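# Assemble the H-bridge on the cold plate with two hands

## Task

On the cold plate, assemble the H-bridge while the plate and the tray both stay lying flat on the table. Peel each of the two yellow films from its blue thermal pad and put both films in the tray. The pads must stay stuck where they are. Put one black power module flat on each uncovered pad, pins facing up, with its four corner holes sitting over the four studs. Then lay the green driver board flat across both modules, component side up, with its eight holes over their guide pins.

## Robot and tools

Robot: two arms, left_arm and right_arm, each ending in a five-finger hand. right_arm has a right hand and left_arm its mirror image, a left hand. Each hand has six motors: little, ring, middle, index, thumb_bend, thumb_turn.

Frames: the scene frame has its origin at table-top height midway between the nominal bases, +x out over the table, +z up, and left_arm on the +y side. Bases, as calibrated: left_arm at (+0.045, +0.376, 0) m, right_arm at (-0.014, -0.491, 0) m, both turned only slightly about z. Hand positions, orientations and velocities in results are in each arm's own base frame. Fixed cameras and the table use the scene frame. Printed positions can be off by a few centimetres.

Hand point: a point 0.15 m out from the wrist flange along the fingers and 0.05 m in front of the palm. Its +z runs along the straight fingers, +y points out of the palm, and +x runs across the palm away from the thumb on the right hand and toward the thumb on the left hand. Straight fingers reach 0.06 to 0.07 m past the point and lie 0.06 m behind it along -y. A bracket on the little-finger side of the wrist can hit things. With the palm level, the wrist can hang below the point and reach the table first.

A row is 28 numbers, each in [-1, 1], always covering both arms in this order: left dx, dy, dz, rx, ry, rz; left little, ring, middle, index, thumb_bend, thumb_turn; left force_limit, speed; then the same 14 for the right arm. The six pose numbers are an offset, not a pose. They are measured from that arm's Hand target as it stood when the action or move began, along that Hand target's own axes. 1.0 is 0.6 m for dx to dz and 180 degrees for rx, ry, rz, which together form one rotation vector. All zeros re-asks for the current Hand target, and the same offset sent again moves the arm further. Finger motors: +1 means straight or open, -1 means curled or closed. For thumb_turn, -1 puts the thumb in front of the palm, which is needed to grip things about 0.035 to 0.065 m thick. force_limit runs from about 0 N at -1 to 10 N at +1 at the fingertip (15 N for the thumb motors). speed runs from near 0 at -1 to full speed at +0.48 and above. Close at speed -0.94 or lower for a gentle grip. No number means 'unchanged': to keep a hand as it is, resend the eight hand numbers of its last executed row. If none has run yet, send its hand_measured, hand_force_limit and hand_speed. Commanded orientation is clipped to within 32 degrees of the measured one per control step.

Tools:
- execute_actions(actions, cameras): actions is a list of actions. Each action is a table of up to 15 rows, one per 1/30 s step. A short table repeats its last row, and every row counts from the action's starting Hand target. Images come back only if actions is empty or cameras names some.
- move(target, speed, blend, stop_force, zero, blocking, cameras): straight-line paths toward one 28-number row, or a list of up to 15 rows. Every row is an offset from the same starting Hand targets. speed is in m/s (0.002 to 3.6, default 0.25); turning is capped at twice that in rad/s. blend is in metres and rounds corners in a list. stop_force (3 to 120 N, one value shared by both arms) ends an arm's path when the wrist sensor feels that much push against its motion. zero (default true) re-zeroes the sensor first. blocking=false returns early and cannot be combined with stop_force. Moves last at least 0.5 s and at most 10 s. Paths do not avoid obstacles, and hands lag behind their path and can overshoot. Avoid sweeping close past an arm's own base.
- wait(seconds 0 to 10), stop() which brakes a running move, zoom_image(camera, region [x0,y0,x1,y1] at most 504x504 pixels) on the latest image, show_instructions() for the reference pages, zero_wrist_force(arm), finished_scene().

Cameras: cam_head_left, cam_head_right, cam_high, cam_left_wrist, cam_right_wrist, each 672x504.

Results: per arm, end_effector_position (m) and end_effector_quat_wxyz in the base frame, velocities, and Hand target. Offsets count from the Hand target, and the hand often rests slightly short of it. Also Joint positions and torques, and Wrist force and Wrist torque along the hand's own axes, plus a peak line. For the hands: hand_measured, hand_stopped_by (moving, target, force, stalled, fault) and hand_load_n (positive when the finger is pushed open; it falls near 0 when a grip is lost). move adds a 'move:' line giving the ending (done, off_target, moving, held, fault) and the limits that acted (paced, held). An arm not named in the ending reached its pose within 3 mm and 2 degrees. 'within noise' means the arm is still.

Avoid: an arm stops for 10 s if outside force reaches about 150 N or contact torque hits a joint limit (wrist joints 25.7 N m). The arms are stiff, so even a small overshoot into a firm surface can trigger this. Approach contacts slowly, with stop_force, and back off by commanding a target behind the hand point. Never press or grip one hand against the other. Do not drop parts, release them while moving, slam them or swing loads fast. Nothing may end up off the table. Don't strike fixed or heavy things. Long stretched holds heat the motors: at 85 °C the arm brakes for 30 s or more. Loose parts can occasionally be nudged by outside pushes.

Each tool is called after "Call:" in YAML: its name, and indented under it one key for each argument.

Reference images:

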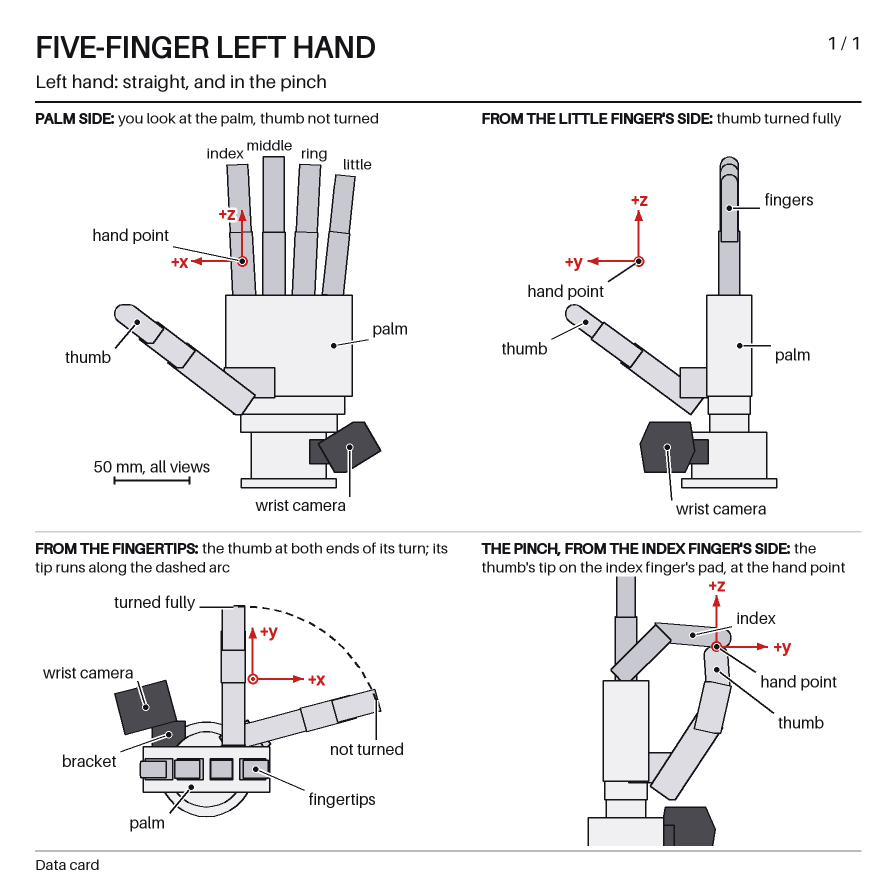

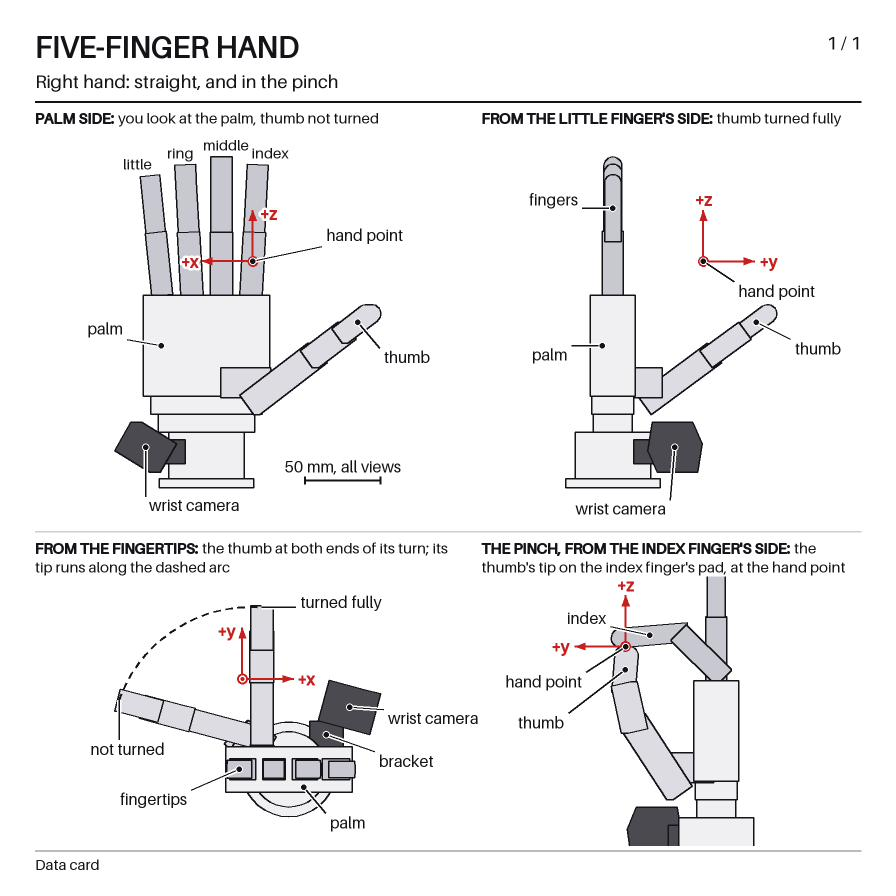

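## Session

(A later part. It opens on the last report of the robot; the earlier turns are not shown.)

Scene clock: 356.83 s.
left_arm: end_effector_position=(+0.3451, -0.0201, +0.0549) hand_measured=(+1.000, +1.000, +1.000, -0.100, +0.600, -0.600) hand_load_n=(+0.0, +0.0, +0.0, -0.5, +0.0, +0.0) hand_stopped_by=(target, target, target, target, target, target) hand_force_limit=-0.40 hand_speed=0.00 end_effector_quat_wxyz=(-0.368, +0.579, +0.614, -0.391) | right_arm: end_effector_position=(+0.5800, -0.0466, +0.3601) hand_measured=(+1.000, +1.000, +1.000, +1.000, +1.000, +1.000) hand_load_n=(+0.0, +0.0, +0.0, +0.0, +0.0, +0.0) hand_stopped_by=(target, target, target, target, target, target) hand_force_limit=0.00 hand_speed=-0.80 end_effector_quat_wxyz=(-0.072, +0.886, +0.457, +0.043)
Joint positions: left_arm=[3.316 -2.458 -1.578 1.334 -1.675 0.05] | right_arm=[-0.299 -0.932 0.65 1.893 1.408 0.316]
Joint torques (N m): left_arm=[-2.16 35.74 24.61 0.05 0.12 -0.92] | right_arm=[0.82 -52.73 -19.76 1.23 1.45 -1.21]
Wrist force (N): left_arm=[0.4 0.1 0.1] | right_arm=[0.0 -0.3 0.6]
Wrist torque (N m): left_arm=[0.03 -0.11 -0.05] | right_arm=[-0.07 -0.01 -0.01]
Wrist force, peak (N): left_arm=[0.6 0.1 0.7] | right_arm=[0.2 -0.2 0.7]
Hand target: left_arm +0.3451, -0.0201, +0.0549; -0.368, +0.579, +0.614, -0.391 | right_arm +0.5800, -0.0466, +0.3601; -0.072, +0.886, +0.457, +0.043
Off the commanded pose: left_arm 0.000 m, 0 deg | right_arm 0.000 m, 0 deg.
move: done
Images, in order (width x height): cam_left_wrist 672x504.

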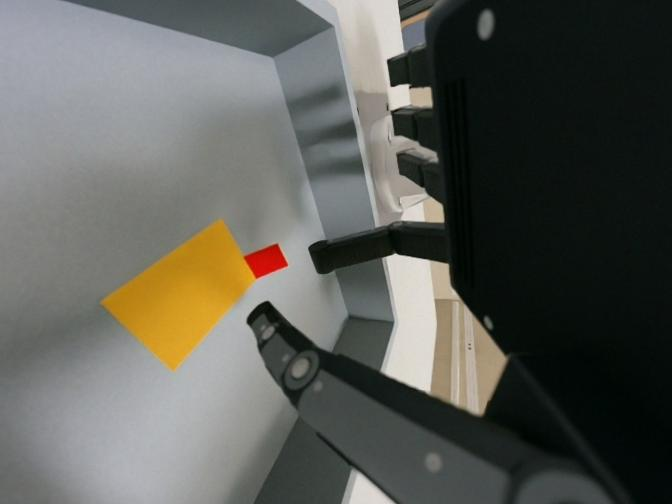

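Call:
move:
  target:
    - [0,-0.2492,-0.1162,0,0,0,1,1,1,-0.1,0.6,-0.6,-0.4,0,0,0,0,0,0,0,1,1,1,1,1,1,0,-0.8]
    - [-0.6380,-0.3723,0.1482,0,0,0,1,1,1,-0.1,0.6,-0.6,-0.4,0,0,0,0,0,0,0,1,1,1,1,1,1,0,-0.8]
    - [-0.6380,-0.1385,0.2572,0,0,0,1,1,1,0.05,0.38,-0.6,-0.7,0,0,0,0,0,0,0,1,1,1,1,1,1,0,-0.8]
  speed: 0.15
  blend: [0.04,0.03,0]
  cameras: ["cam_left_wrist","cam_high"]

Call:
zoom_image:
  camera: "cam_left_wrist"
  region: [180, 180, 380, 380]

Scene clock: 373.07 s.
left_arm: end_effector_position=(+0.1927, -0.4125, +0.0652) hand_measured=(+1.000, +1.000, +1.000, +0.050, +0.380, -0.600) hand_load_n=(+0.0, -0.5, +0.0, +0.0, +0.0, +0.0) hand_stopped_by=(target, target, target, target, target, target) hand_force_limit=-0.70 hand_speed=0.00 end_effector_quat_wxyz=(-0.368, +0.579, +0.614, -0.391) | right_arm: end_effector_position=(+0.5800, -0.0466, +0.3601) hand_measured=(+1.000, +1.000, +1.000, +1.000, +1.000, +1.000) hand_load_n=(+0.0, +0.0, +0.0, +0.0, +0.0, +0.0) hand_stopped_by=(target, target, target, target, target, target) hand_force_limit=0.00 hand_speed=-0.80 end_effector_quat_wxyz=(-0.072, +0.886, +0.457, +0.043)
Joint positions: left_arm=[2.543 -2.504 -1.417 1.313 -0.984 -0.315] | right_arm=[-0.299 -0.932 0.65 1.893 1.408 0.316]
Joint torques (N m): left_arm=[-5.52 38.48 27.22 0.18 1.99 -1.29] | right_arm=[0.72 -52.97 -19.78 1.2 1.64 -1.33]
Wrist force (N): left_arm=[0.2 -0.2 0.4] | right_arm=[0.1 0.1 0.2]
Wrist torque (N m): left_arm=[-0.05 -0.06 0.09] | right_arm=[0.00 -0.02 0.01]
Wrist force, peak (N): left_arm=[0.3 1.1 0.5] | right_arm=[0.1 -0.2 0.8]
Hand target: left_arm +0.1927, -0.4125, +0.0651; -0.368, +0.579, +0.614, -0.391 | right_arm +0.5800, -0.0466, +0.3601; -0.072, +0.886, +0.457, +0.043
Off the commanded pose: left_arm 0.000 m, 0 deg | right_arm 0.000 m, 0 deg.
move: done
Images, in order (width x height): cam_high 672x504, cam_left_wrist 672x504.

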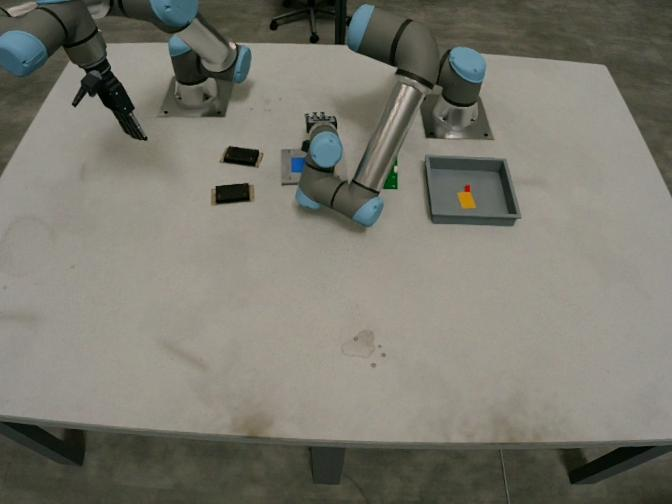

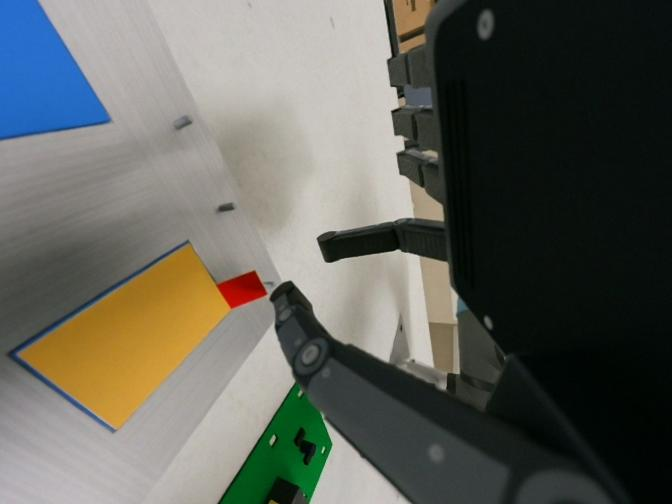

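Scaled by 2.520 from the camera's 672x504 image, which has a finer 960x720 frame.

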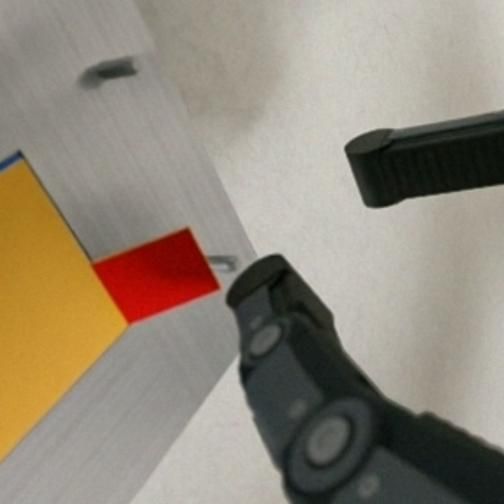

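Call:
move:
  target:
    - [0,0.0583,0,0,0,0,1,1,1,0.05,0.38,-0.6,-0.7,0,0,0,0,0,0,0,1,1,1,1,1,1,0,-0.8]
    - [0,0.0583,0,0,0,0,1,1,1,-0.24,0.38,-0.6,-0.7,-0.7,0,0,0,0,0,0,1,1,1,1,1,1,0,-0.8]
  speed: 0.05
  cameras: ["cam_left_wrist"]

Call:
zoom_image:
  camera: "cam_left_wrist"
  region: [220, 180, 380, 340]

Scene clock: 382.43 s.
left_arm: end_effector_position=(+0.2075, -0.4117, +0.0335) hand_measured=(+1.000, +1.000, +1.000, -0.240, +0.380, -0.600) hand_load_n=(+0.0, +0.0, +0.0, +0.0, +0.0, +0.0) hand_stopped_by=(target, target, target, target, target, target) hand_force_limit=-0.70 hand_speed=-0.70 end_effector_quat_wxyz=(-0.368, +0.579, +0.614, -0.391) | right_arm: end_effector_position=(+0.5800, -0.0466, +0.3601) hand_measured=(+1.000, +1.000, +1.000, +1.000, +1.000, +1.000) hand_load_n=(+0.0, +0.0, +0.0, +0.0, +0.0, +0.5) hand_stopped_by=(target, target, target, target, target, target) hand_force_limit=0.00 hand_speed=-0.80 end_effector_quat_wxyz=(-0.072, +0.886, +0.457, +0.043)
Joint positions: left_arm=[2.558 -2.574 -1.374 1.335 -0.997 -0.306] | right_arm=[-0.299 -0.932 0.65 1.893 1.408 0.316]
Joint torques (N m): left_arm=[6.34 39.38 27.27 0.16 -1.44 1.64] | right_arm=[0.5 -52.81 -20 1.15 1.58 -1.27]
Wrist force (N): left_arm=[0.2 0.0 0.2] | right_arm=[-0.1 0.0 0.2]
Wrist torque (N m): left_arm=[0.01 -0.06 -0.06] | right_arm=[-0.03 0.01 -0.01]
Wrist force, peak (N): left_arm=[0.7 -0.1 0.5] | right_arm=[0.1 -0.3 0.8]
Hand target: left_arm +0.2075, -0.4117, +0.0335; -0.368, +0.579, +0.614, -0.391 | right_arm +0.5800, -0.0466, +0.3601; -0.072, +0.886, +0.457, +0.043
Off the commanded pose: left_arm 0.000 m, 0 deg | right_arm 0.000 m, 0 deg.
move: done
Images, in order (width x height): cam_left_wrist 672x504.

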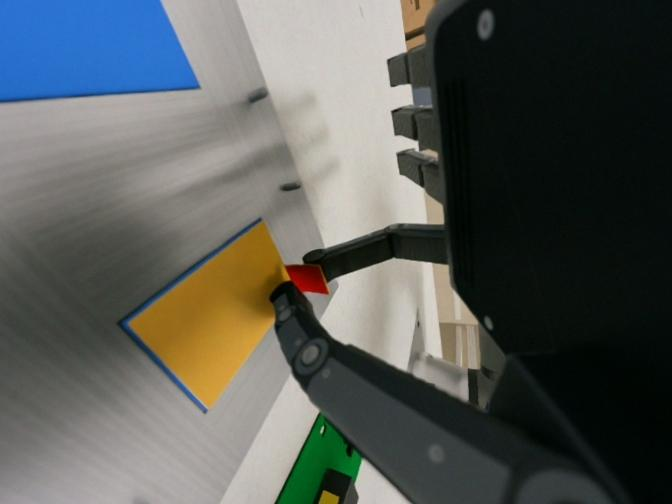

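Scaled by 3.150 from the camera's 672x504 image, which has a finer 960x720 frame.

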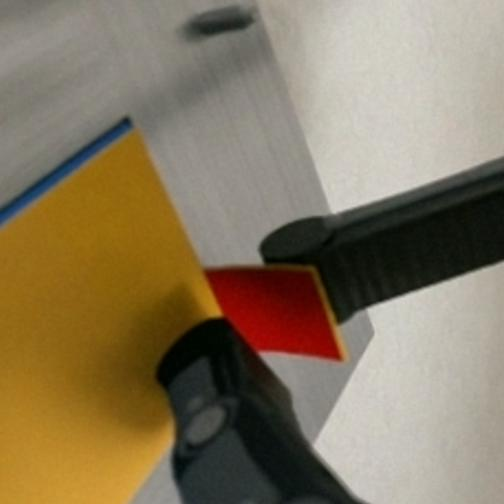

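Identical to tab 1. Close the thumb and peel.

Call:
move:
  target: [0,0,0,0,0,0,1,1,1,-0.24,-0.3,-0.6,-0.4,-0.85,0,0,0,0,0,0,1,1,1,1,1,1,0,-0.8]

Call:
move:
  target:
    - [0,-0.0091,-0.0042,0,0,0,1,1,1,-0.24,-0.3,-0.6,-0.4,-0.85,0,0,0,0,0,0,1,1,1,1,1,1,0,-0.8]
    - [0,-0.0182,-0.0637,0,0,0,1,1,1,-0.24,-0.3,-0.6,-0.4,-0.85,0,0,0,0,0,0,1,1,1,1,1,1,0,-0.8]
  speed: 0.03
  cameras: ["cam_left_wrist"]

Scene clock: 388.47 s.
left_arm: end_effector_position=(+0.2075, -0.4117, +0.0335) hand_measured=(+1.000, +1.000, +1.000, -0.240, +0.134, -0.600) hand_load_n=(+0.0, +0.0, +0.0, +3.5, +4.5, +0.0) hand_stopped_by=(target, target, target, target, force, target) hand_force_limit=-0.40 hand_speed=-0.85 end_effector_quat_wxyz=(-0.368, +0.579, +0.614, -0.391) | right_arm: end_effector_position=(+0.5800, -0.0466, +0.3601) hand_measured=(+1.000, +1.000, +1.000, +1.000, +1.000, +1.000) hand_load_n=(+0.0, +0.0, +0.0, +0.0, -0.5, +0.0) hand_stopped_by=(target, target, target, target, target, target) hand_force_limit=0.00 hand_speed=-0.80 end_effector_quat_wxyz=(-0.072, +0.886, +0.457, +0.043)
Joint positions: left_arm=[2.558 -2.574 -1.374 1.335 -0.997 -0.306] | right_arm=[-0.299 -0.932 0.65 1.893 1.408 0.316]
Joint torques (N m): left_arm=[6.16 39.39 27.56 0 -1.59 1.56] | right_arm=[0.83 -53.03 -20.25 1.13 1.68 -1.22]
Wrist force (N): left_arm=[0.4 0.0 0.3] | right_arm=[0.1 -0.2 0.6]
Wrist torque (N m): left_arm=[0.00 -0.08 -0.05] | right_arm=[-0.06 -0.03 0.00]
Wrist force, peak (N): left_arm=[0.8 -0.2 0.4] | right_arm=[0.1 0.2 0.9]
Hand target: left_arm +0.2075, -0.4117, +0.0335; -0.368, +0.579, +0.614, -0.391 | right_arm +0.5800, -0.0466, +0.3601; -0.072, +0.886, +0.457, +0.043
Off the commanded pose: left_arm 0.000 m, 0 deg | right_arm 0.000 m, 0 deg.
move: done

Scene clock: 390.80 s.
left_arm: end_effector_position=(+0.2373, -0.4099, +0.0594) hand_measured=(+1.000, +1.000, +1.000, -0.240, +0.134, -0.600) hand_load_n=(-0.5, +0.0, +0.0, +3.5, +4.5, +0.0) hand_stopped_by=(target, target, target, target, force, target) hand_force_limit=-0.40 hand_speed=-0.85 end_effector_quat_wxyz=(-0.368, +0.579, +0.614, -0.391) | right_arm: end_effector_position=(+0.5800, -0.0466, +0.3601) hand_measured=(+1.000, +1.000, +1.000, +1.000, +1.000, +1.000) hand_load_n=(+0.0, +0.0, +0.0, +0.0, +0.0, +0.0) hand_stopped_by=(target, target, target, target, target, target) hand_force_limit=0.00 hand_speed=-0.80 end_effector_quat_wxyz=(-0.072, +0.886, +0.457, +0.043)
Joint positions: left_arm=[2.588 -2.565 -1.304 1.246 -1.023 -0.288] | right_arm=[-0.299 -0.932 0.65 1.893 1.408 0.316]
Joint torques (N m): left_arm=[6.51 41.58 27.87 -5.42 -1.54 1.45] | right_arm=[0.34 -53.07 -19.63 1.12 1.82 -1.26]
Wrist force (N): left_arm=[0.0 0.4 0.7] | right_arm=[0.0 0.2 0.4]
Wrist torque (N m): left_arm=[0.00 -0.05 -0.06] | right_arm=[0.00 -0.02 0.00]
Wrist force, peak (N): left_arm=[0.3 0.9 0.8] | right_arm=[-0.2 -0.3 0.7]
Hand target: left_arm +0.2375, -0.4099, +0.0595; -0.368, +0.579, +0.614, -0.391 | right_arm +0.5800, -0.0466, +0.3601; -0.072, +0.886, +0.457, +0.043
Off the commanded pose: left_arm 0.000 m, 0 deg | right_arm 0.000 m, 0 deg.
move: done
Images, in order (width x height): cam_left_wrist 672x504.

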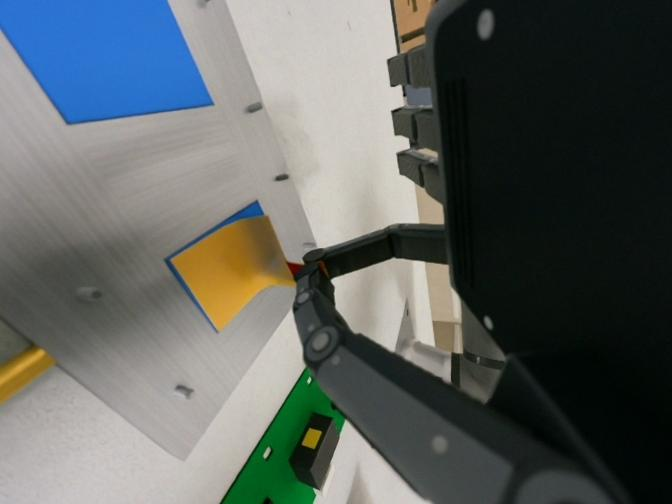

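Call:
move:
  target:
    - [0,-0.0025,-0.0933,0,0,0,1,1,1,-0.24,-0.3,-0.6,-0.4,-0.85,0,0,0,0,0,0,1,1,1,1,1,1,0,-0.8]
    - [0,-0.0277,-0.1971,0,0,0,1,1,1,-0.24,-0.3,-0.6,-0.4,-0.85,0,0,0,0,0,0,1,1,1,1,1,1,0,-0.8]
  speed: 0.03
  cameras: ["cam_left_wrist"]

Scene clock: 399.37 s.
left_arm: end_effector_position=(+0.3373, -0.4040, +0.1246) hand_measured=(+1.000, +1.000, +1.000, -0.240, +0.134, -0.600) hand_load_n=(+0.0, +0.0, +0.0, +3.5, +4.5, +0.0) hand_stopped_by=(target, target, target, target, force, target) hand_force_limit=-0.40 hand_speed=-0.85 end_effector_quat_wxyz=(-0.368, +0.579, +0.614, -0.391) | right_arm: end_effector_position=(+0.5800, -0.0466, +0.3601) hand_measured=(+1.000, +1.000, +1.000, +1.000, +1.000, +1.000) hand_load_n=(+0.0, +0.0, +0.0, +0.0, +0.0, +0.0) hand_stopped_by=(target, target, target, target, target, target) hand_force_limit=0.00 hand_speed=-0.80 end_effector_quat_wxyz=(-0.072, +0.886, +0.457, +0.043)
Joint positions: left_arm=[2.673 -2.624 -0.981 0.959 -1.097 -0.241] | right_arm=[-0.299 -0.932 0.65 1.893 1.408 0.316]
Joint torques (N m): left_arm=[6.85 45.84 29.52 -5.2 -1.68 1.78] | right_arm=[0.3 -52.9 -20.17 1.14 1.75 -1.28]
Wrist force (N): left_arm=[0.5 -0.2 0.4] | right_arm=[0.1 0.2 0.2]
Wrist torque (N m): left_arm=[-0.05 -0.10 -0.06] | right_arm=[0.02 -0.02 0.01]
Wrist force, peak (N): left_arm=[0.3 0.7 0.8] | right_arm=[-0.1 -0.3 0.7]
Hand target: left_arm +0.3374, -0.4040, +0.1246; -0.368, +0.579, +0.614, -0.391 | right_arm +0.5800, -0.0466, +0.3601; -0.072, +0.886, +0.457, +0.043
Off the commanded pose: left_arm 0.000 m, 0 deg | right_arm 0.000 m, 0 deg.
move: done
Images, in order (width x height): cam_left_wrist 672x504.

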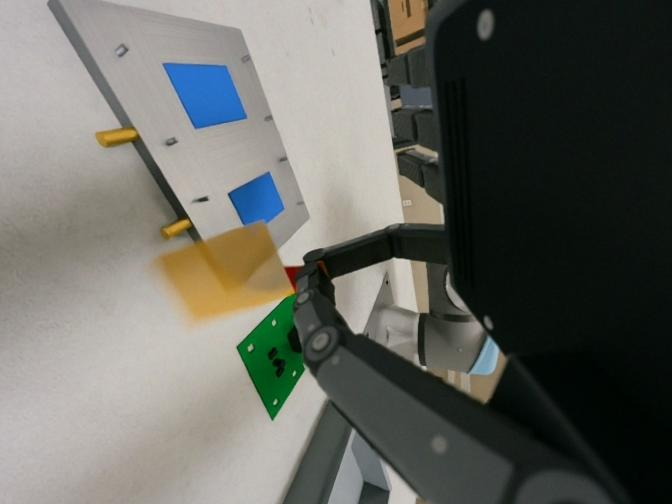

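Call:
move:
  target:
    - [0,-0.1435,-0.0669,0,0,0,1,1,1,-0.24,-0.3,-0.6,-0.4,-0.85,0,0,0,0,0,0,1,1,1,1,1,1,0,-0.8]
    - [0.7215,-0.1207,-0.1162,0,0,0,1,1,1,-0.24,-0.3,-0.6,-0.4,-0.85,0,0,0,0,0,0,1,1,1,1,1,1,0,-0.8]
    - [0.7215,0.1280,-0.0003,0,0,0,1,1,1,-0.24,-0.3,-0.6,-0.4,-0.85,0,0,0,0,0,0,1,1,1,1,1,1,0,-0.8]
  speed: 0.15
  blend: [0.03,0.03,0]
  cameras: ["cam_left_wrist"]

Scene clock: 414.23 s.
left_arm: end_effector_position=(+0.3447, +0.0300, +0.0551) hand_measured=(+1.000, +1.000, +1.000, -0.240, +0.134, -0.600) hand_load_n=(+0.0, +0.0, +0.0, +3.5, +4.5, +0.0) hand_stopped_by=(target, target, target, target, force, target) hand_force_limit=-0.40 hand_speed=-0.85 end_effector_quat_wxyz=(-0.368, +0.579, +0.614, -0.391) | right_arm: end_effector_position=(+0.5800, -0.0466, +0.3601) hand_measured=(+1.000, +1.000, +1.000, +1.000, +1.000, +1.000) hand_load_n=(+0.0, +0.0, +0.0, +0.0, +0.0, +0.5) hand_stopped_by=(target, target, target, target, target, target) hand_force_limit=0.00 hand_speed=-0.80 end_effector_quat_wxyz=(-0.072, +0.886, +0.457, +0.043)
Joint positions: left_arm=[3.408 -2.456 -1.582 1.341 -1.759 0.089] | right_arm=[-0.299 -0.932 0.65 1.893 1.408 0.316]
Joint torques (N m): left_arm=[7.31 36.45 24.96 0.13 -2.07 1.45] | right_arm=[1.13 -53.48 -20.06 1.08 1.84 -1.27]
Wrist force (N): left_arm=[0.2 0.1 0.1] | right_arm=[0.0 -0.3 0.4]
Wrist torque (N m): left_arm=[0.02 -0.07 -0.07] | right_arm=[-0.07 -0.01 -0.01]
Wrist force, peak (N): left_arm=[1.1 -0.6 -0.3] | right_arm=[0.1 -0.6 0.8]
Hand target: left_arm +0.3447, +0.0300, +0.0549; -0.368, +0.579, +0.614, -0.391 | right_arm +0.5800, -0.0466, +0.3601; -0.072, +0.886, +0.457, +0.043
Off the commanded pose: left_arm 0.000 m, 0 deg | right_arm 0.000 m, 0 deg.
move: done
Images, in order (width x height): cam_left_wrist 672x504.

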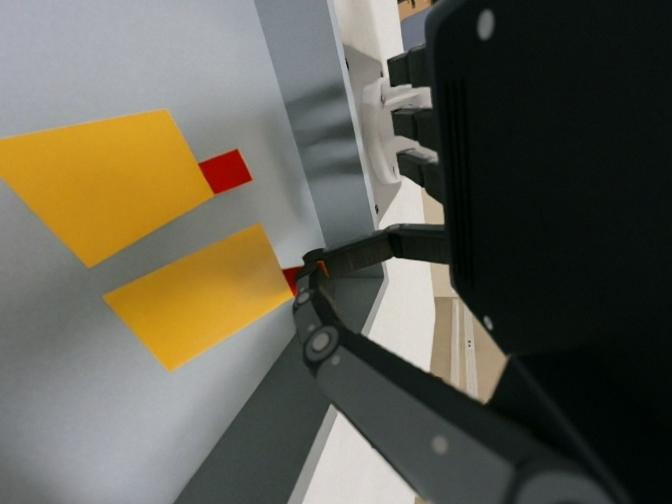

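Call:
move:
  target:
    - [0,0,0,0,0,0,1,1,1,-0.1,0.6,-0.6,-0.4,0,0,0,0,0,0,0,1,1,1,1,1,1,0,-0.8]
    - [0,-0.1359,-0.0634,0,0,0,1,1,1,-0.1,0.6,-0.6,-0.4,0,0,0,0,0,0,0,1,1,1,1,1,1,0,-0.8]
  speed: 0.1
  cameras: ["cam_left_wrist"]

Scene clock: 419.03 s.
left_arm: end_effector_position=(+0.3447, +0.0301, +0.1446) hand_measured=(+1.000, +1.000, +1.000, -0.100, +0.600, -0.600) hand_load_n=(+0.0, -0.5, +0.0, +0.5, +0.0, +0.0) hand_stopped_by=(target, target, target, target, target, target) hand_force_limit=-0.40 hand_speed=0.00 end_effector_quat_wxyz=(-0.368, +0.579, +0.614, -0.391) | right_arm: end_effector_position=(+0.5800, -0.0466, +0.3601) hand_measured=(+1.000, +1.000, +1.000, +1.000, +1.000, +1.000) hand_load_n=(+0.0, +0.0, +0.0, +0.0, +0.0, +0.0) hand_stopped_by=(target, target, target, target, target, target) hand_force_limit=0.00 hand_speed=-0.80 end_effector_quat_wxyz=(-0.072, +0.886, +0.457, +0.043)
Joint positions: left_arm=[3.408 -2.302 -1.578 1.183 -1.759 0.09] | right_arm=[-0.299 -0.932 0.65 1.893 1.408 0.316]
Joint torques (N m): left_arm=[4.19 45.42 27.82 -5.13 -0.99 1.54] | right_arm=[1.36 -52.72 -20.28 0.99 1.81 -1.17]
Wrist force (N): left_arm=[0.6 0.2 0.1] | right_arm=[0.0 -0.2 0.4]
Wrist torque (N m): left_arm=[0.04 -0.13 -0.03] | right_arm=[-0.06 -0.01 -0.01]
Wrist force, peak (N): left_arm=[0.3 0.7 0.5] | right_arm=[0.5 -0.2 0.7]
Hand target: left_arm +0.3447, +0.0301, +0.1448; -0.368, +0.579, +0.614, -0.391 | right_arm +0.5800, -0.0466, +0.3601; -0.072, +0.886, +0.457, +0.043
Off the commanded pose: left_arm 0.000 m, 0 deg | right_arm 0.000 m, 0 deg.
move: done
Images, in order (width x height): cam_left_wrist 672x504.

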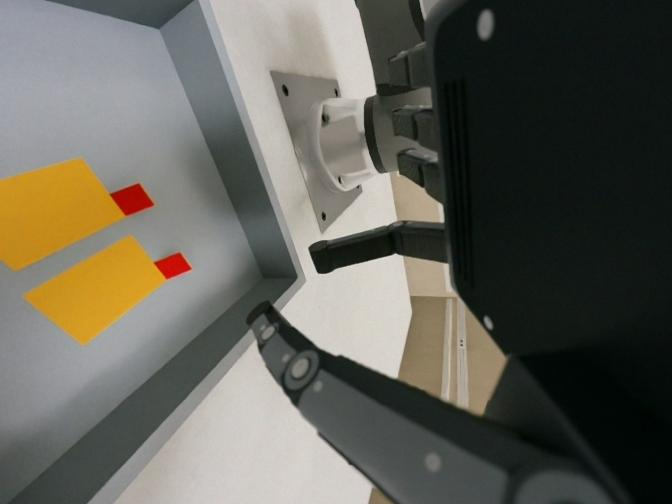

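Call:
move:
  target: [0,0,0,0,0,0,1,1,1,-0.1,0.6,-0.6,-0.4,0,0.1712,-0.4722,0.3547,0,0,0,1,1,1,1,1,1,0,-0.8]
  speed: 0.2
  cameras: ["cam_right_wrist","cam_high"]

Call:
zoom_image:
  camera: "cam_right_wrist"
  region: [260, 150, 480, 370]

Scene clock: 453.17 s.
left_arm: end_effector_position=(+0.3447, +0.0301, +0.1448) hand_measured=(+1.000, +1.000, +1.000, -0.100, +0.600, -0.600) hand_load_n=(+0.0, +0.0, +0.0, +0.0, +0.0, +0.0) hand_stopped_by=(target, target, target, target, target, target) hand_force_limit=-0.40 hand_speed=0.00 end_effector_quat_wxyz=(-0.368, +0.579, +0.614, -0.391) | right_arm: end_effector_position=(+0.4105, +0.2332, +0.1900) hand_measured=(+1.000, +1.000, +1.000, +1.000, +1.000, +1.000) hand_load_n=(+0.0, +0.0, +0.0, +0.0, +0.0, +0.0) hand_stopped_by=(target, target, target, target, target, target) hand_force_limit=0.00 hand_speed=-0.80 end_effector_quat_wxyz=(-0.072, +0.886, +0.457, +0.043)
Joint positions: left_arm=[3.408 -2.302 -1.577 1.183 -1.759 0.09] | right_arm=[0.288 -1.198 1.473 1.239 1.413 0.911]
Joint torques (N m): left_arm=[-3.38 45.21 28.45 -5.23 1.53 -0.78] | right_arm=[11.42 -25.92 -8.34 -0.06 2.17 1.36]
Wrist force (N): left_arm=[0.6 -0.1 -0.1] | right_arm=[0.2 0.2 1.2]
Wrist torque (N m): left_arm=[0.02 -0.14 -0.03] | right_arm=[-0.09 -0.07 -0.07]
Wrist force, peak (N): left_arm=[0.9 0.3 0.2] | right_arm=[0.8 -1.1 1.7]
Hand target: left_arm +0.3447, +0.0301, +0.1448; -0.368, +0.579, +0.614, -0.391 | right_arm +0.4105, +0.2333, +0.1899; -0.072, +0.886, +0.457, +0.043
Off the commanded pose: left_arm 0.000 m, 0 deg | right_arm 0.000 m, 0 deg.
move: done
Images, in order (width x height): cam_high 672x504, cam_right_wrist 672x504.

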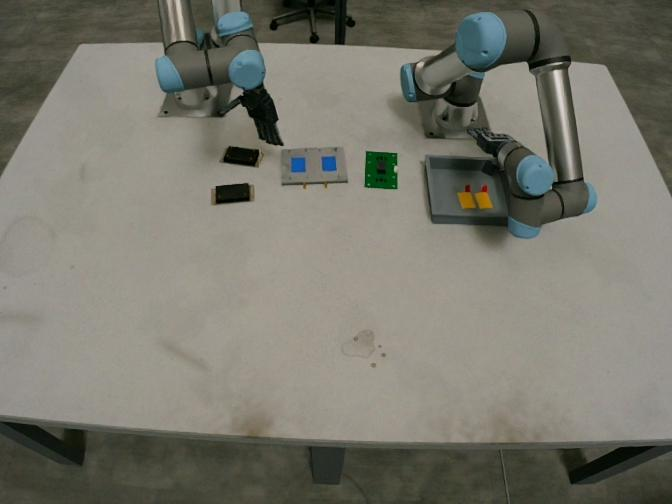

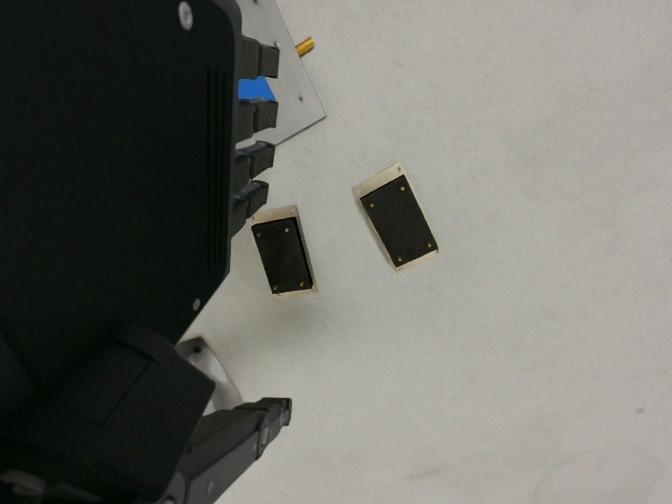

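Scaled by 2.291 from the camera's 672x504 image, which has a finer 960x720 frame.

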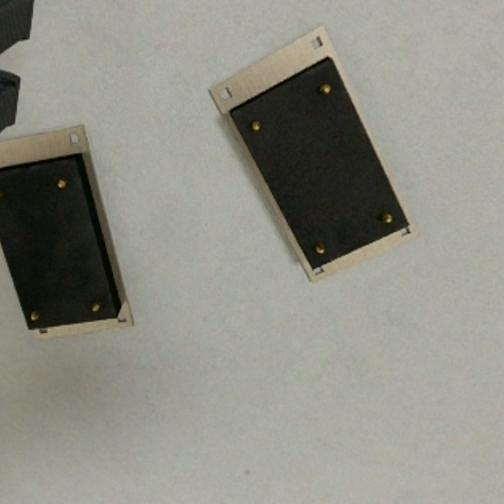

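Call:
move:
  target:
    - [0,0,0,0,0,0,1,1,1,-0.1,0.6,-0.6,-0.4,0,0.0,0.0,0.0,0.2554,-0.1587,-0.2068,1,1,1,1,1,1,0,-0.8]
    - [0,0,0,0,0,0,1,1,1,-0.1,0.6,-0.6,-0.4,0,0.1387,0.1750,0.1398,0.2554,-0.1587,-0.2068,1,1,1,1,1,1,0,-0.8]
  speed: 0.2
  cameras: ["cam_right_wrist","cam_high","cam_head_right"]

Call:
zoom_image:
  camera: "cam_right_wrist"
  region: [230, 130, 450, 350]

Scene clock: 487.90 s.
left_arm: end_effector_position=(+0.3447, +0.0301, +0.1448) hand_measured=(+1.000, +1.000, +1.000, -0.100, +0.600, -0.600) hand_load_n=(+0.0, +0.0, +0.0, +0.0, +0.0, +0.0) hand_stopped_by=(target, target, target, target, target, target) hand_force_limit=-0.40 hand_speed=0.00 end_effector_quat_wxyz=(-0.368, +0.579, +0.614, -0.391) | right_arm: end_effector_position=(+0.5449, +0.2540, +0.1096) hand_measured=(+1.000, +1.000, +1.000, +1.000, +1.000, +1.000) hand_load_n=(+0.0, +0.0, +0.0, +0.0, +0.0, -0.5) hand_stopped_by=(target, target, target, target, target, target) hand_force_limit=0.00 hand_speed=-0.80 end_effector_quat_wxyz=(-0.276, +0.586, +0.689, -0.324)
Joint positions: left_arm=[3.408 -2.302 -1.577 1.183 -1.759 0.09] | right_arm=[0.243 -0.183 0.186 2.445 1.508 0.053]
Joint torques (N m): left_arm=[-3.62 45.65 26.11 -4.94 1.42 -0.87] | right_arm=[10.62 -55.66 -28.16 4.74 2.35 1.19]
Wrist force (N): left_arm=[0.3 0.0 -0.1] | right_arm=[0.9 -2.0 2.1]
Wrist torque (N m): left_arm=[0.02 -0.10 -0.04] | right_arm=[-0.36 -0.21 -0.17]
Wrist force, peak (N): left_arm=[0.9 0.1 0.3] | right_arm=[0.8 -3.0 2.2]
Hand target: left_arm +0.3447, +0.0301, +0.1448; -0.368, +0.579, +0.614, -0.391 | right_arm +0.5451, +0.2541, +0.1096; -0.276, +0.586, +0.689, -0.324
Off the commanded pose: left_arm 0.000 m, 0 deg | right_arm 0.000 m, 0 deg.
move: done
Images, in order (width x height): cam_head_right 672x504, cam_high 672x504, cam_right_wrist 672x504.

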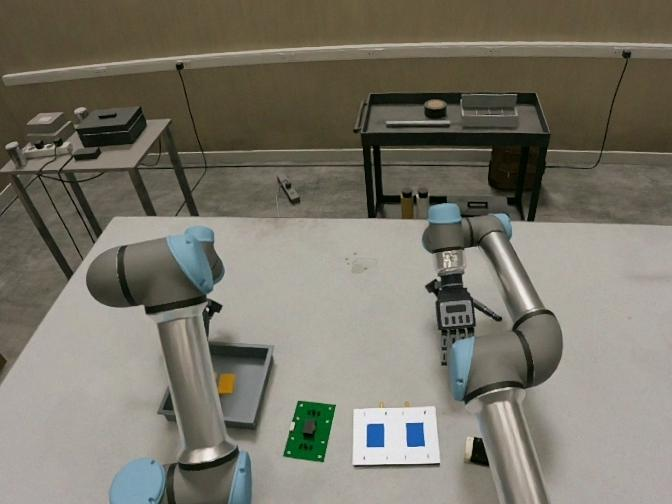

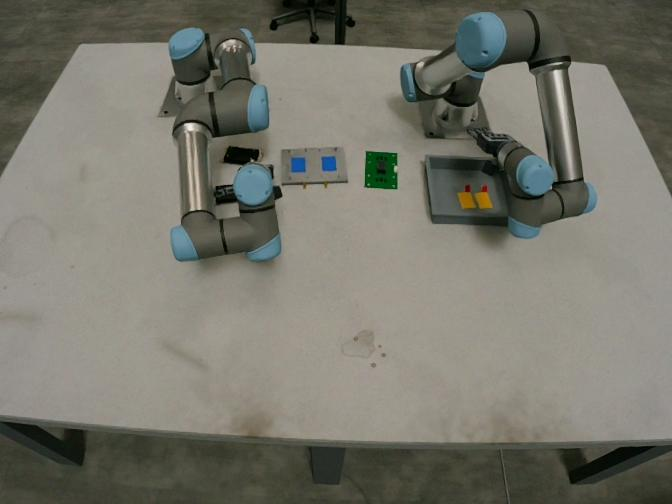

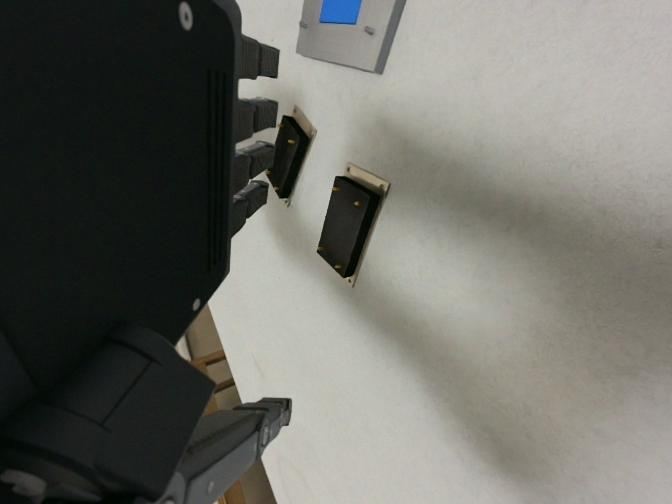

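Scaled by 2.291 from the camera's 672x504 image, which has a finer 960x720 frame.

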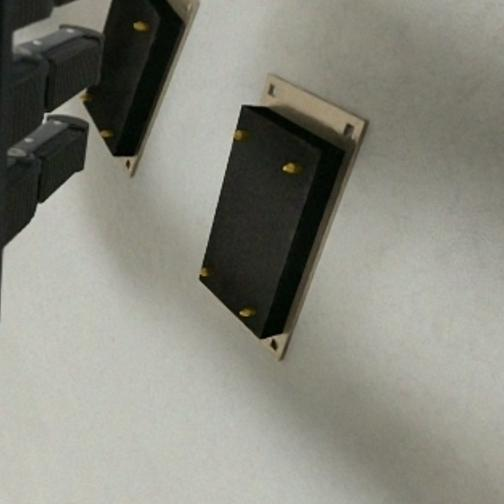

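Call:
move:
  target: [0,0,0,0,0,0,1,1,1,-0.1,0.6,-0.6,-0.4,0,-0.0405,-0.0142,0.0955,0,0,0,1,1,1,1,1,1,0,-0.8]
  speed: 0.2
  cameras: ["cam_right_wrist"]

Call:
zoom_image:
  camera: "cam_right_wrist"
  region: [230, 110, 450, 330]

Scene clock: 514.50 s.
left_arm: end_effector_position=(+0.3447, +0.0301, +0.1448) hand_measured=(+1.000, +1.000, +1.000, -0.100, +0.600, -0.600) hand_load_n=(+0.0, +0.0, +0.0, +0.0, +0.0, +0.0) hand_stopped_by=(target, target, target, target, target, target) hand_force_limit=-0.40 hand_speed=0.00 end_effector_quat_wxyz=(-0.368, +0.579, +0.614, -0.391) | right_arm: end_effector_position=(+0.5001, +0.2221, +0.0797) hand_measured=(+1.000, +1.000, +1.000, +1.000, +1.000, +1.000) hand_load_n=(+0.0, +0.0, +0.0, +0.0, +0.0, +0.0) hand_stopped_by=(target, target, target, target, target, target) hand_force_limit=0.00 hand_speed=-0.80 end_effector_quat_wxyz=(-0.276, +0.586, +0.689, -0.325)
Joint positions: left_arm=[3.408 -2.302 -1.577 1.183 -1.759 0.09] | right_arm=[0.214 -0.432 0.774 2.108 1.53 0.034]
Joint torques (N m): left_arm=[-3.23 45.28 25.97 -4.71 1.5 -0.85] | right_arm=[-8.9 -66.39 -7.96 -0.14 -2.26 -1.29]
Wrist force (N): left_arm=[0.5 -0.1 -0.3] | right_arm=[0.8 -1.5 1.4]
Wrist torque (N m): left_arm=[0.02 -0.13 -0.03] | right_arm=[-0.29 -0.17 0.02]
Wrist force, peak (N): left_arm=[0.9 0.3 -0.2] | right_arm=[1.3 -2.1 2.5]
Hand target: left_arm +0.3447, +0.0301, +0.1448; -0.368, +0.579, +0.614, -0.391 | right_arm +0.5000, +0.2221, +0.0797; -0.276, +0.586, +0.689, -0.324
Off the commanded pose: left_arm 0.000 m, 0 deg | right_arm 0.000 m, 0 deg.
move: done
Images, in order (width x height): cam_right_wrist 672x504.

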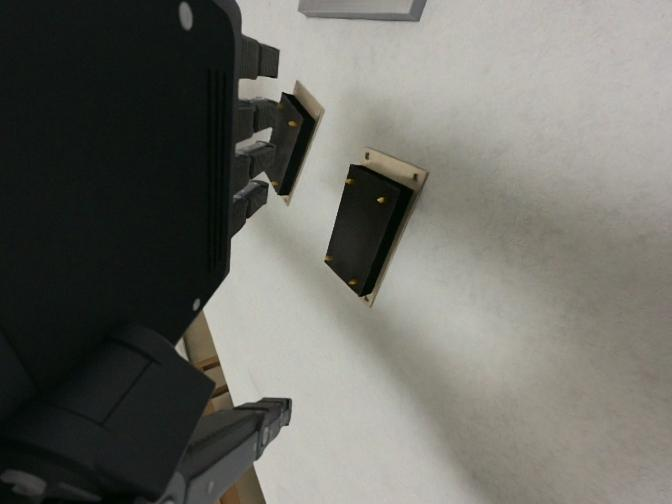

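Scaled by 2.291 from the camera's 672x504 image, which has a finer 960x720 frame.

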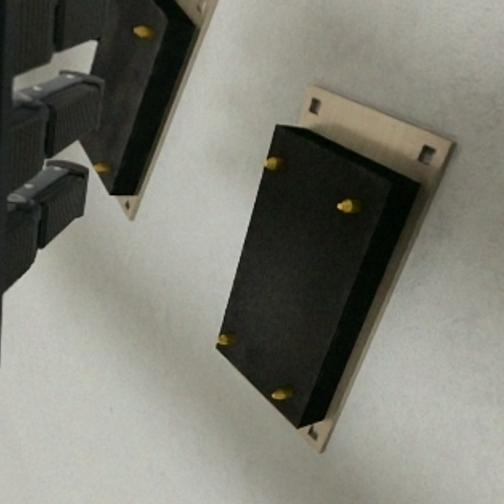

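Call:
move:
  target: [0,0,0,0,0,0,1,1,1,-0.1,0.6,-0.6,-0.4,0,-0.0822,-0.0086,0.0104,0,0,0,1,1,1,1,1,1,0,-0.8]
  speed: 0.2
  cameras: ["cam_right_wrist"]

Call:
zoom_image:
  camera: "cam_right_wrist"
  region: [230, 30, 450, 250]

Scene clock: 543.40 s.
left_arm: end_effector_position=(+0.3447, +0.0301, +0.1448) hand_measured=(+1.000, +1.000, +1.000, -0.100, +0.600, -0.600) hand_load_n=(+0.0, +0.0, +0.0, +0.0, +0.0, +0.0) hand_stopped_by=(target, target, target, target, target, target) hand_force_limit=-0.40 hand_speed=0.00 end_effector_quat_wxyz=(-0.368, +0.579, +0.614, -0.391) | right_arm: end_effector_position=(+0.5000, +0.1723, +0.0797) hand_measured=(+1.000, +1.000, +1.000, +1.000, +1.000, +1.000) hand_load_n=(+0.0, +0.0, +0.0, +0.0, -0.5, -0.5) hand_stopped_by=(target, target, target, target, target, target) hand_force_limit=0.00 hand_speed=-0.80 end_effector_quat_wxyz=(-0.276, +0.586, +0.689, -0.324)
Joint positions: left_arm=[3.408 -2.302 -1.577 1.183 -1.759 0.09] | right_arm=[0.143 -0.487 0.887 2.05 1.585 -0.011]
Joint torques (N m): left_arm=[-3.7 45.08 24.54 -4.48 1.5 -0.86] | right_arm=[-9.01 -66.08 -8.98 0.08 2.39 -1.2]
Wrist force (N): left_arm=[0.4 -0.1 0.2] | right_arm=[0.5 -1.3 1.4]
Wrist torque (N m): left_arm=[0.00 -0.10 -0.04] | right_arm=[-0.28 -0.07 0.00]
Wrist force, peak (N): left_arm=[0.9 0.2 0.0] | right_arm=[0.6 -1.9 2.2]
Hand target: left_arm +0.3447, +0.0301, +0.1448; -0.368, +0.579, +0.614, -0.391 | right_arm +0.4999, +0.1721, +0.0797; -0.276, +0.586, +0.689, -0.324
Off the commanded pose: left_arm 0.000 m, 0 deg | right_arm 0.000 m, 0 deg.
move: done
Images, in order (width x height): cam_right_wrist 672x504.

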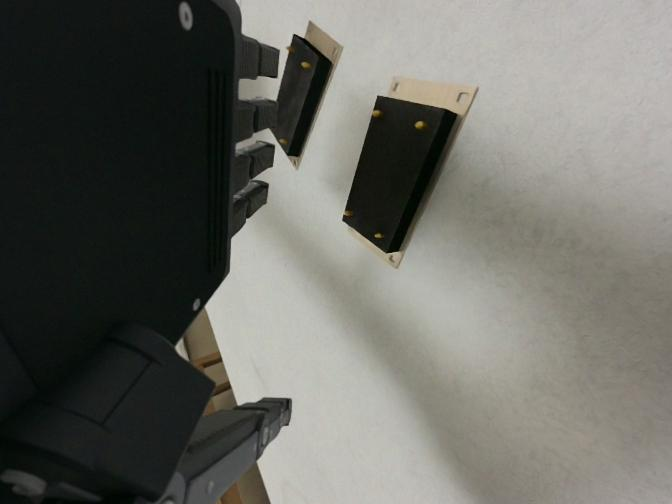

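Scaled by 2.291 from the camera's 672x504 image, which has a finer 960x720 frame.

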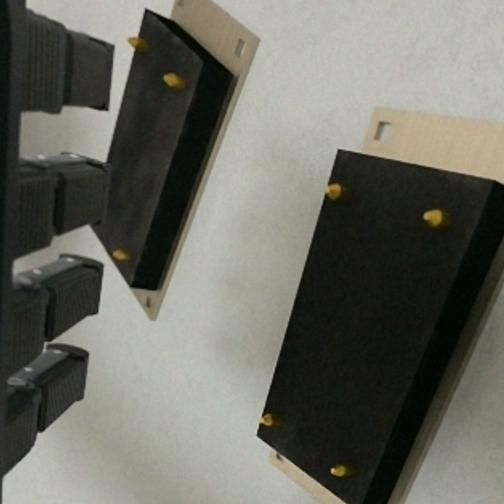

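Call:
move:
  target:
    - [0,0,0,0,0,0,1,1,1,-0.1,0.6,-0.6,-0.4,0,0,0,0,0,0,0,1,1,0.3,0.3,1,-1,0,0]
    - [0,0,0,0,0,0,1,1,1,-0.1,0.6,-0.6,-0.4,0,0.0213,-0.0687,0.0692,0,0,0,1,1,0.3,0.3,1,-1,0,0]
  speed: 0.15
  cameras: ["cam_right_wrist","cam_head_right","cam_high"]

Call:
zoom_image:
  camera: "cam_right_wrist"
  region: [200, 100, 450, 350]

Scene clock: 570.43 s.
left_arm: end_effector_position=(+0.3447, +0.0301, +0.1448) hand_measured=(+1.000, +1.000, +1.000, -0.100, +0.600, -0.600) hand_load_n=(+0.0, +0.0, +0.0, +0.0, +0.0, +0.0) hand_stopped_by=(target, target, target, target, target, target) hand_force_limit=-0.40 hand_speed=0.00 end_effector_quat_wxyz=(-0.368, +0.579, +0.614, -0.391) | right_arm: end_effector_position=(+0.4405, +0.1754, +0.0850) hand_measured=(+1.000, +1.000, +0.300, +0.300, +1.000, -1.000) hand_load_n=(+0.0, +0.0, -0.5, +0.0, +0.0, +0.5) hand_stopped_by=(target, target, target, target, target, target) hand_force_limit=0.00 hand_speed=0.00 end_effector_quat_wxyz=(-0.276, +0.586, +0.689, -0.325)
Joint positions: left_arm=[3.408 -2.302 -1.577 1.183 -1.759 0.09] | right_arm=[0.161 -0.631 1.164 1.918 1.571 0]
Joint torques (N m): left_arm=[-3.48 45.2 23.52 -4.08 1.5 -0.78] | right_arm=[10.61 -62.96 -7.97 0.24 -2.25 1.17]
Wrist force (N): left_arm=[0.3 0.0 0.0] | right_arm=[0.6 -2.0 2.1]
Wrist torque (N m): left_arm=[0.02 -0.11 -0.04] | right_arm=[-0.39 -0.11 -0.13]
Wrist force, peak (N): left_arm=[0.9 0.1 -0.2] | right_arm=[0.7 -2.1 2.4]
Hand target: left_arm +0.3447, +0.0301, +0.1448; -0.368, +0.579, +0.614, -0.391 | right_arm +0.4404, +0.1754, +0.0850; -0.276, +0.586, +0.689, -0.324
Off the commanded pose: left_arm 0.000 m, 0 deg | right_arm 0.000 m, 0 deg.
move: done
Images, in order (width x height): cam_head_right 672x504, cam_high 672x504, cam_right_wrist 672x504.

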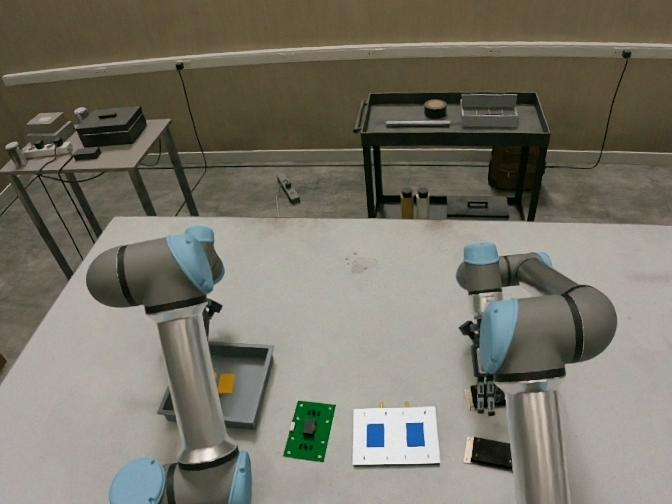

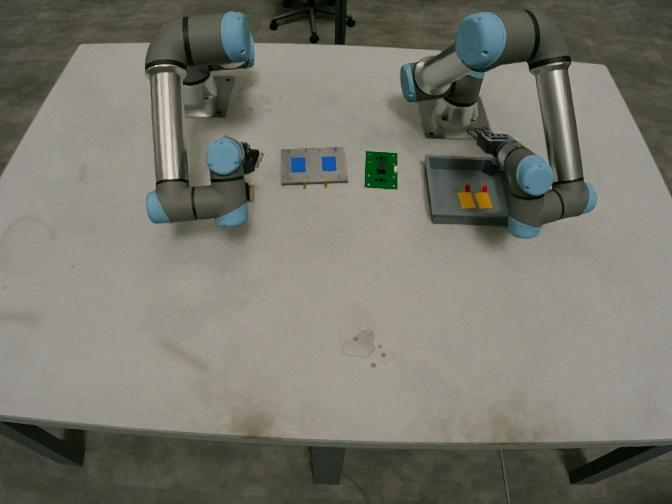

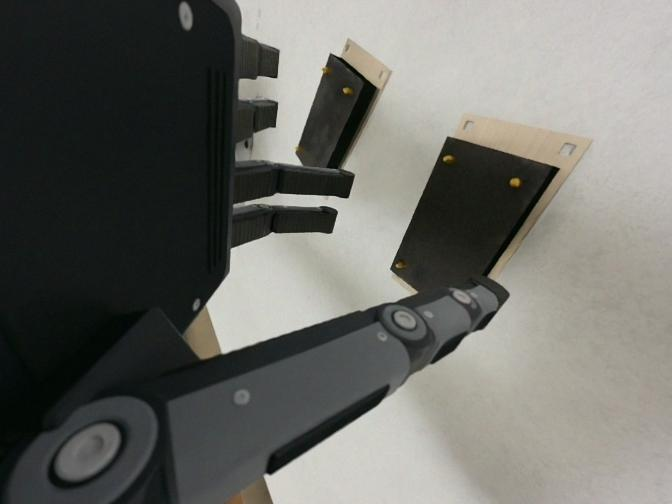

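Scaled by 2.016 from the camera's 672x504 image, which has a finer 960x720 frame.

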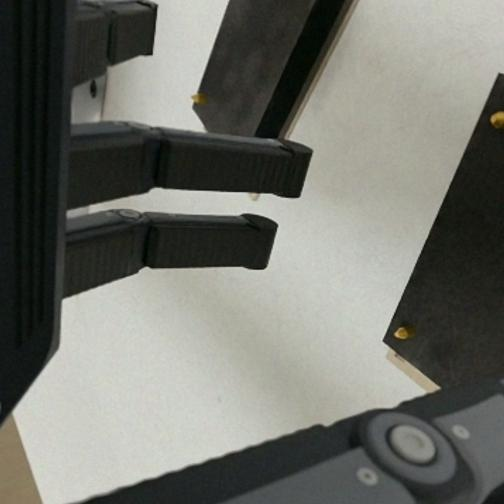

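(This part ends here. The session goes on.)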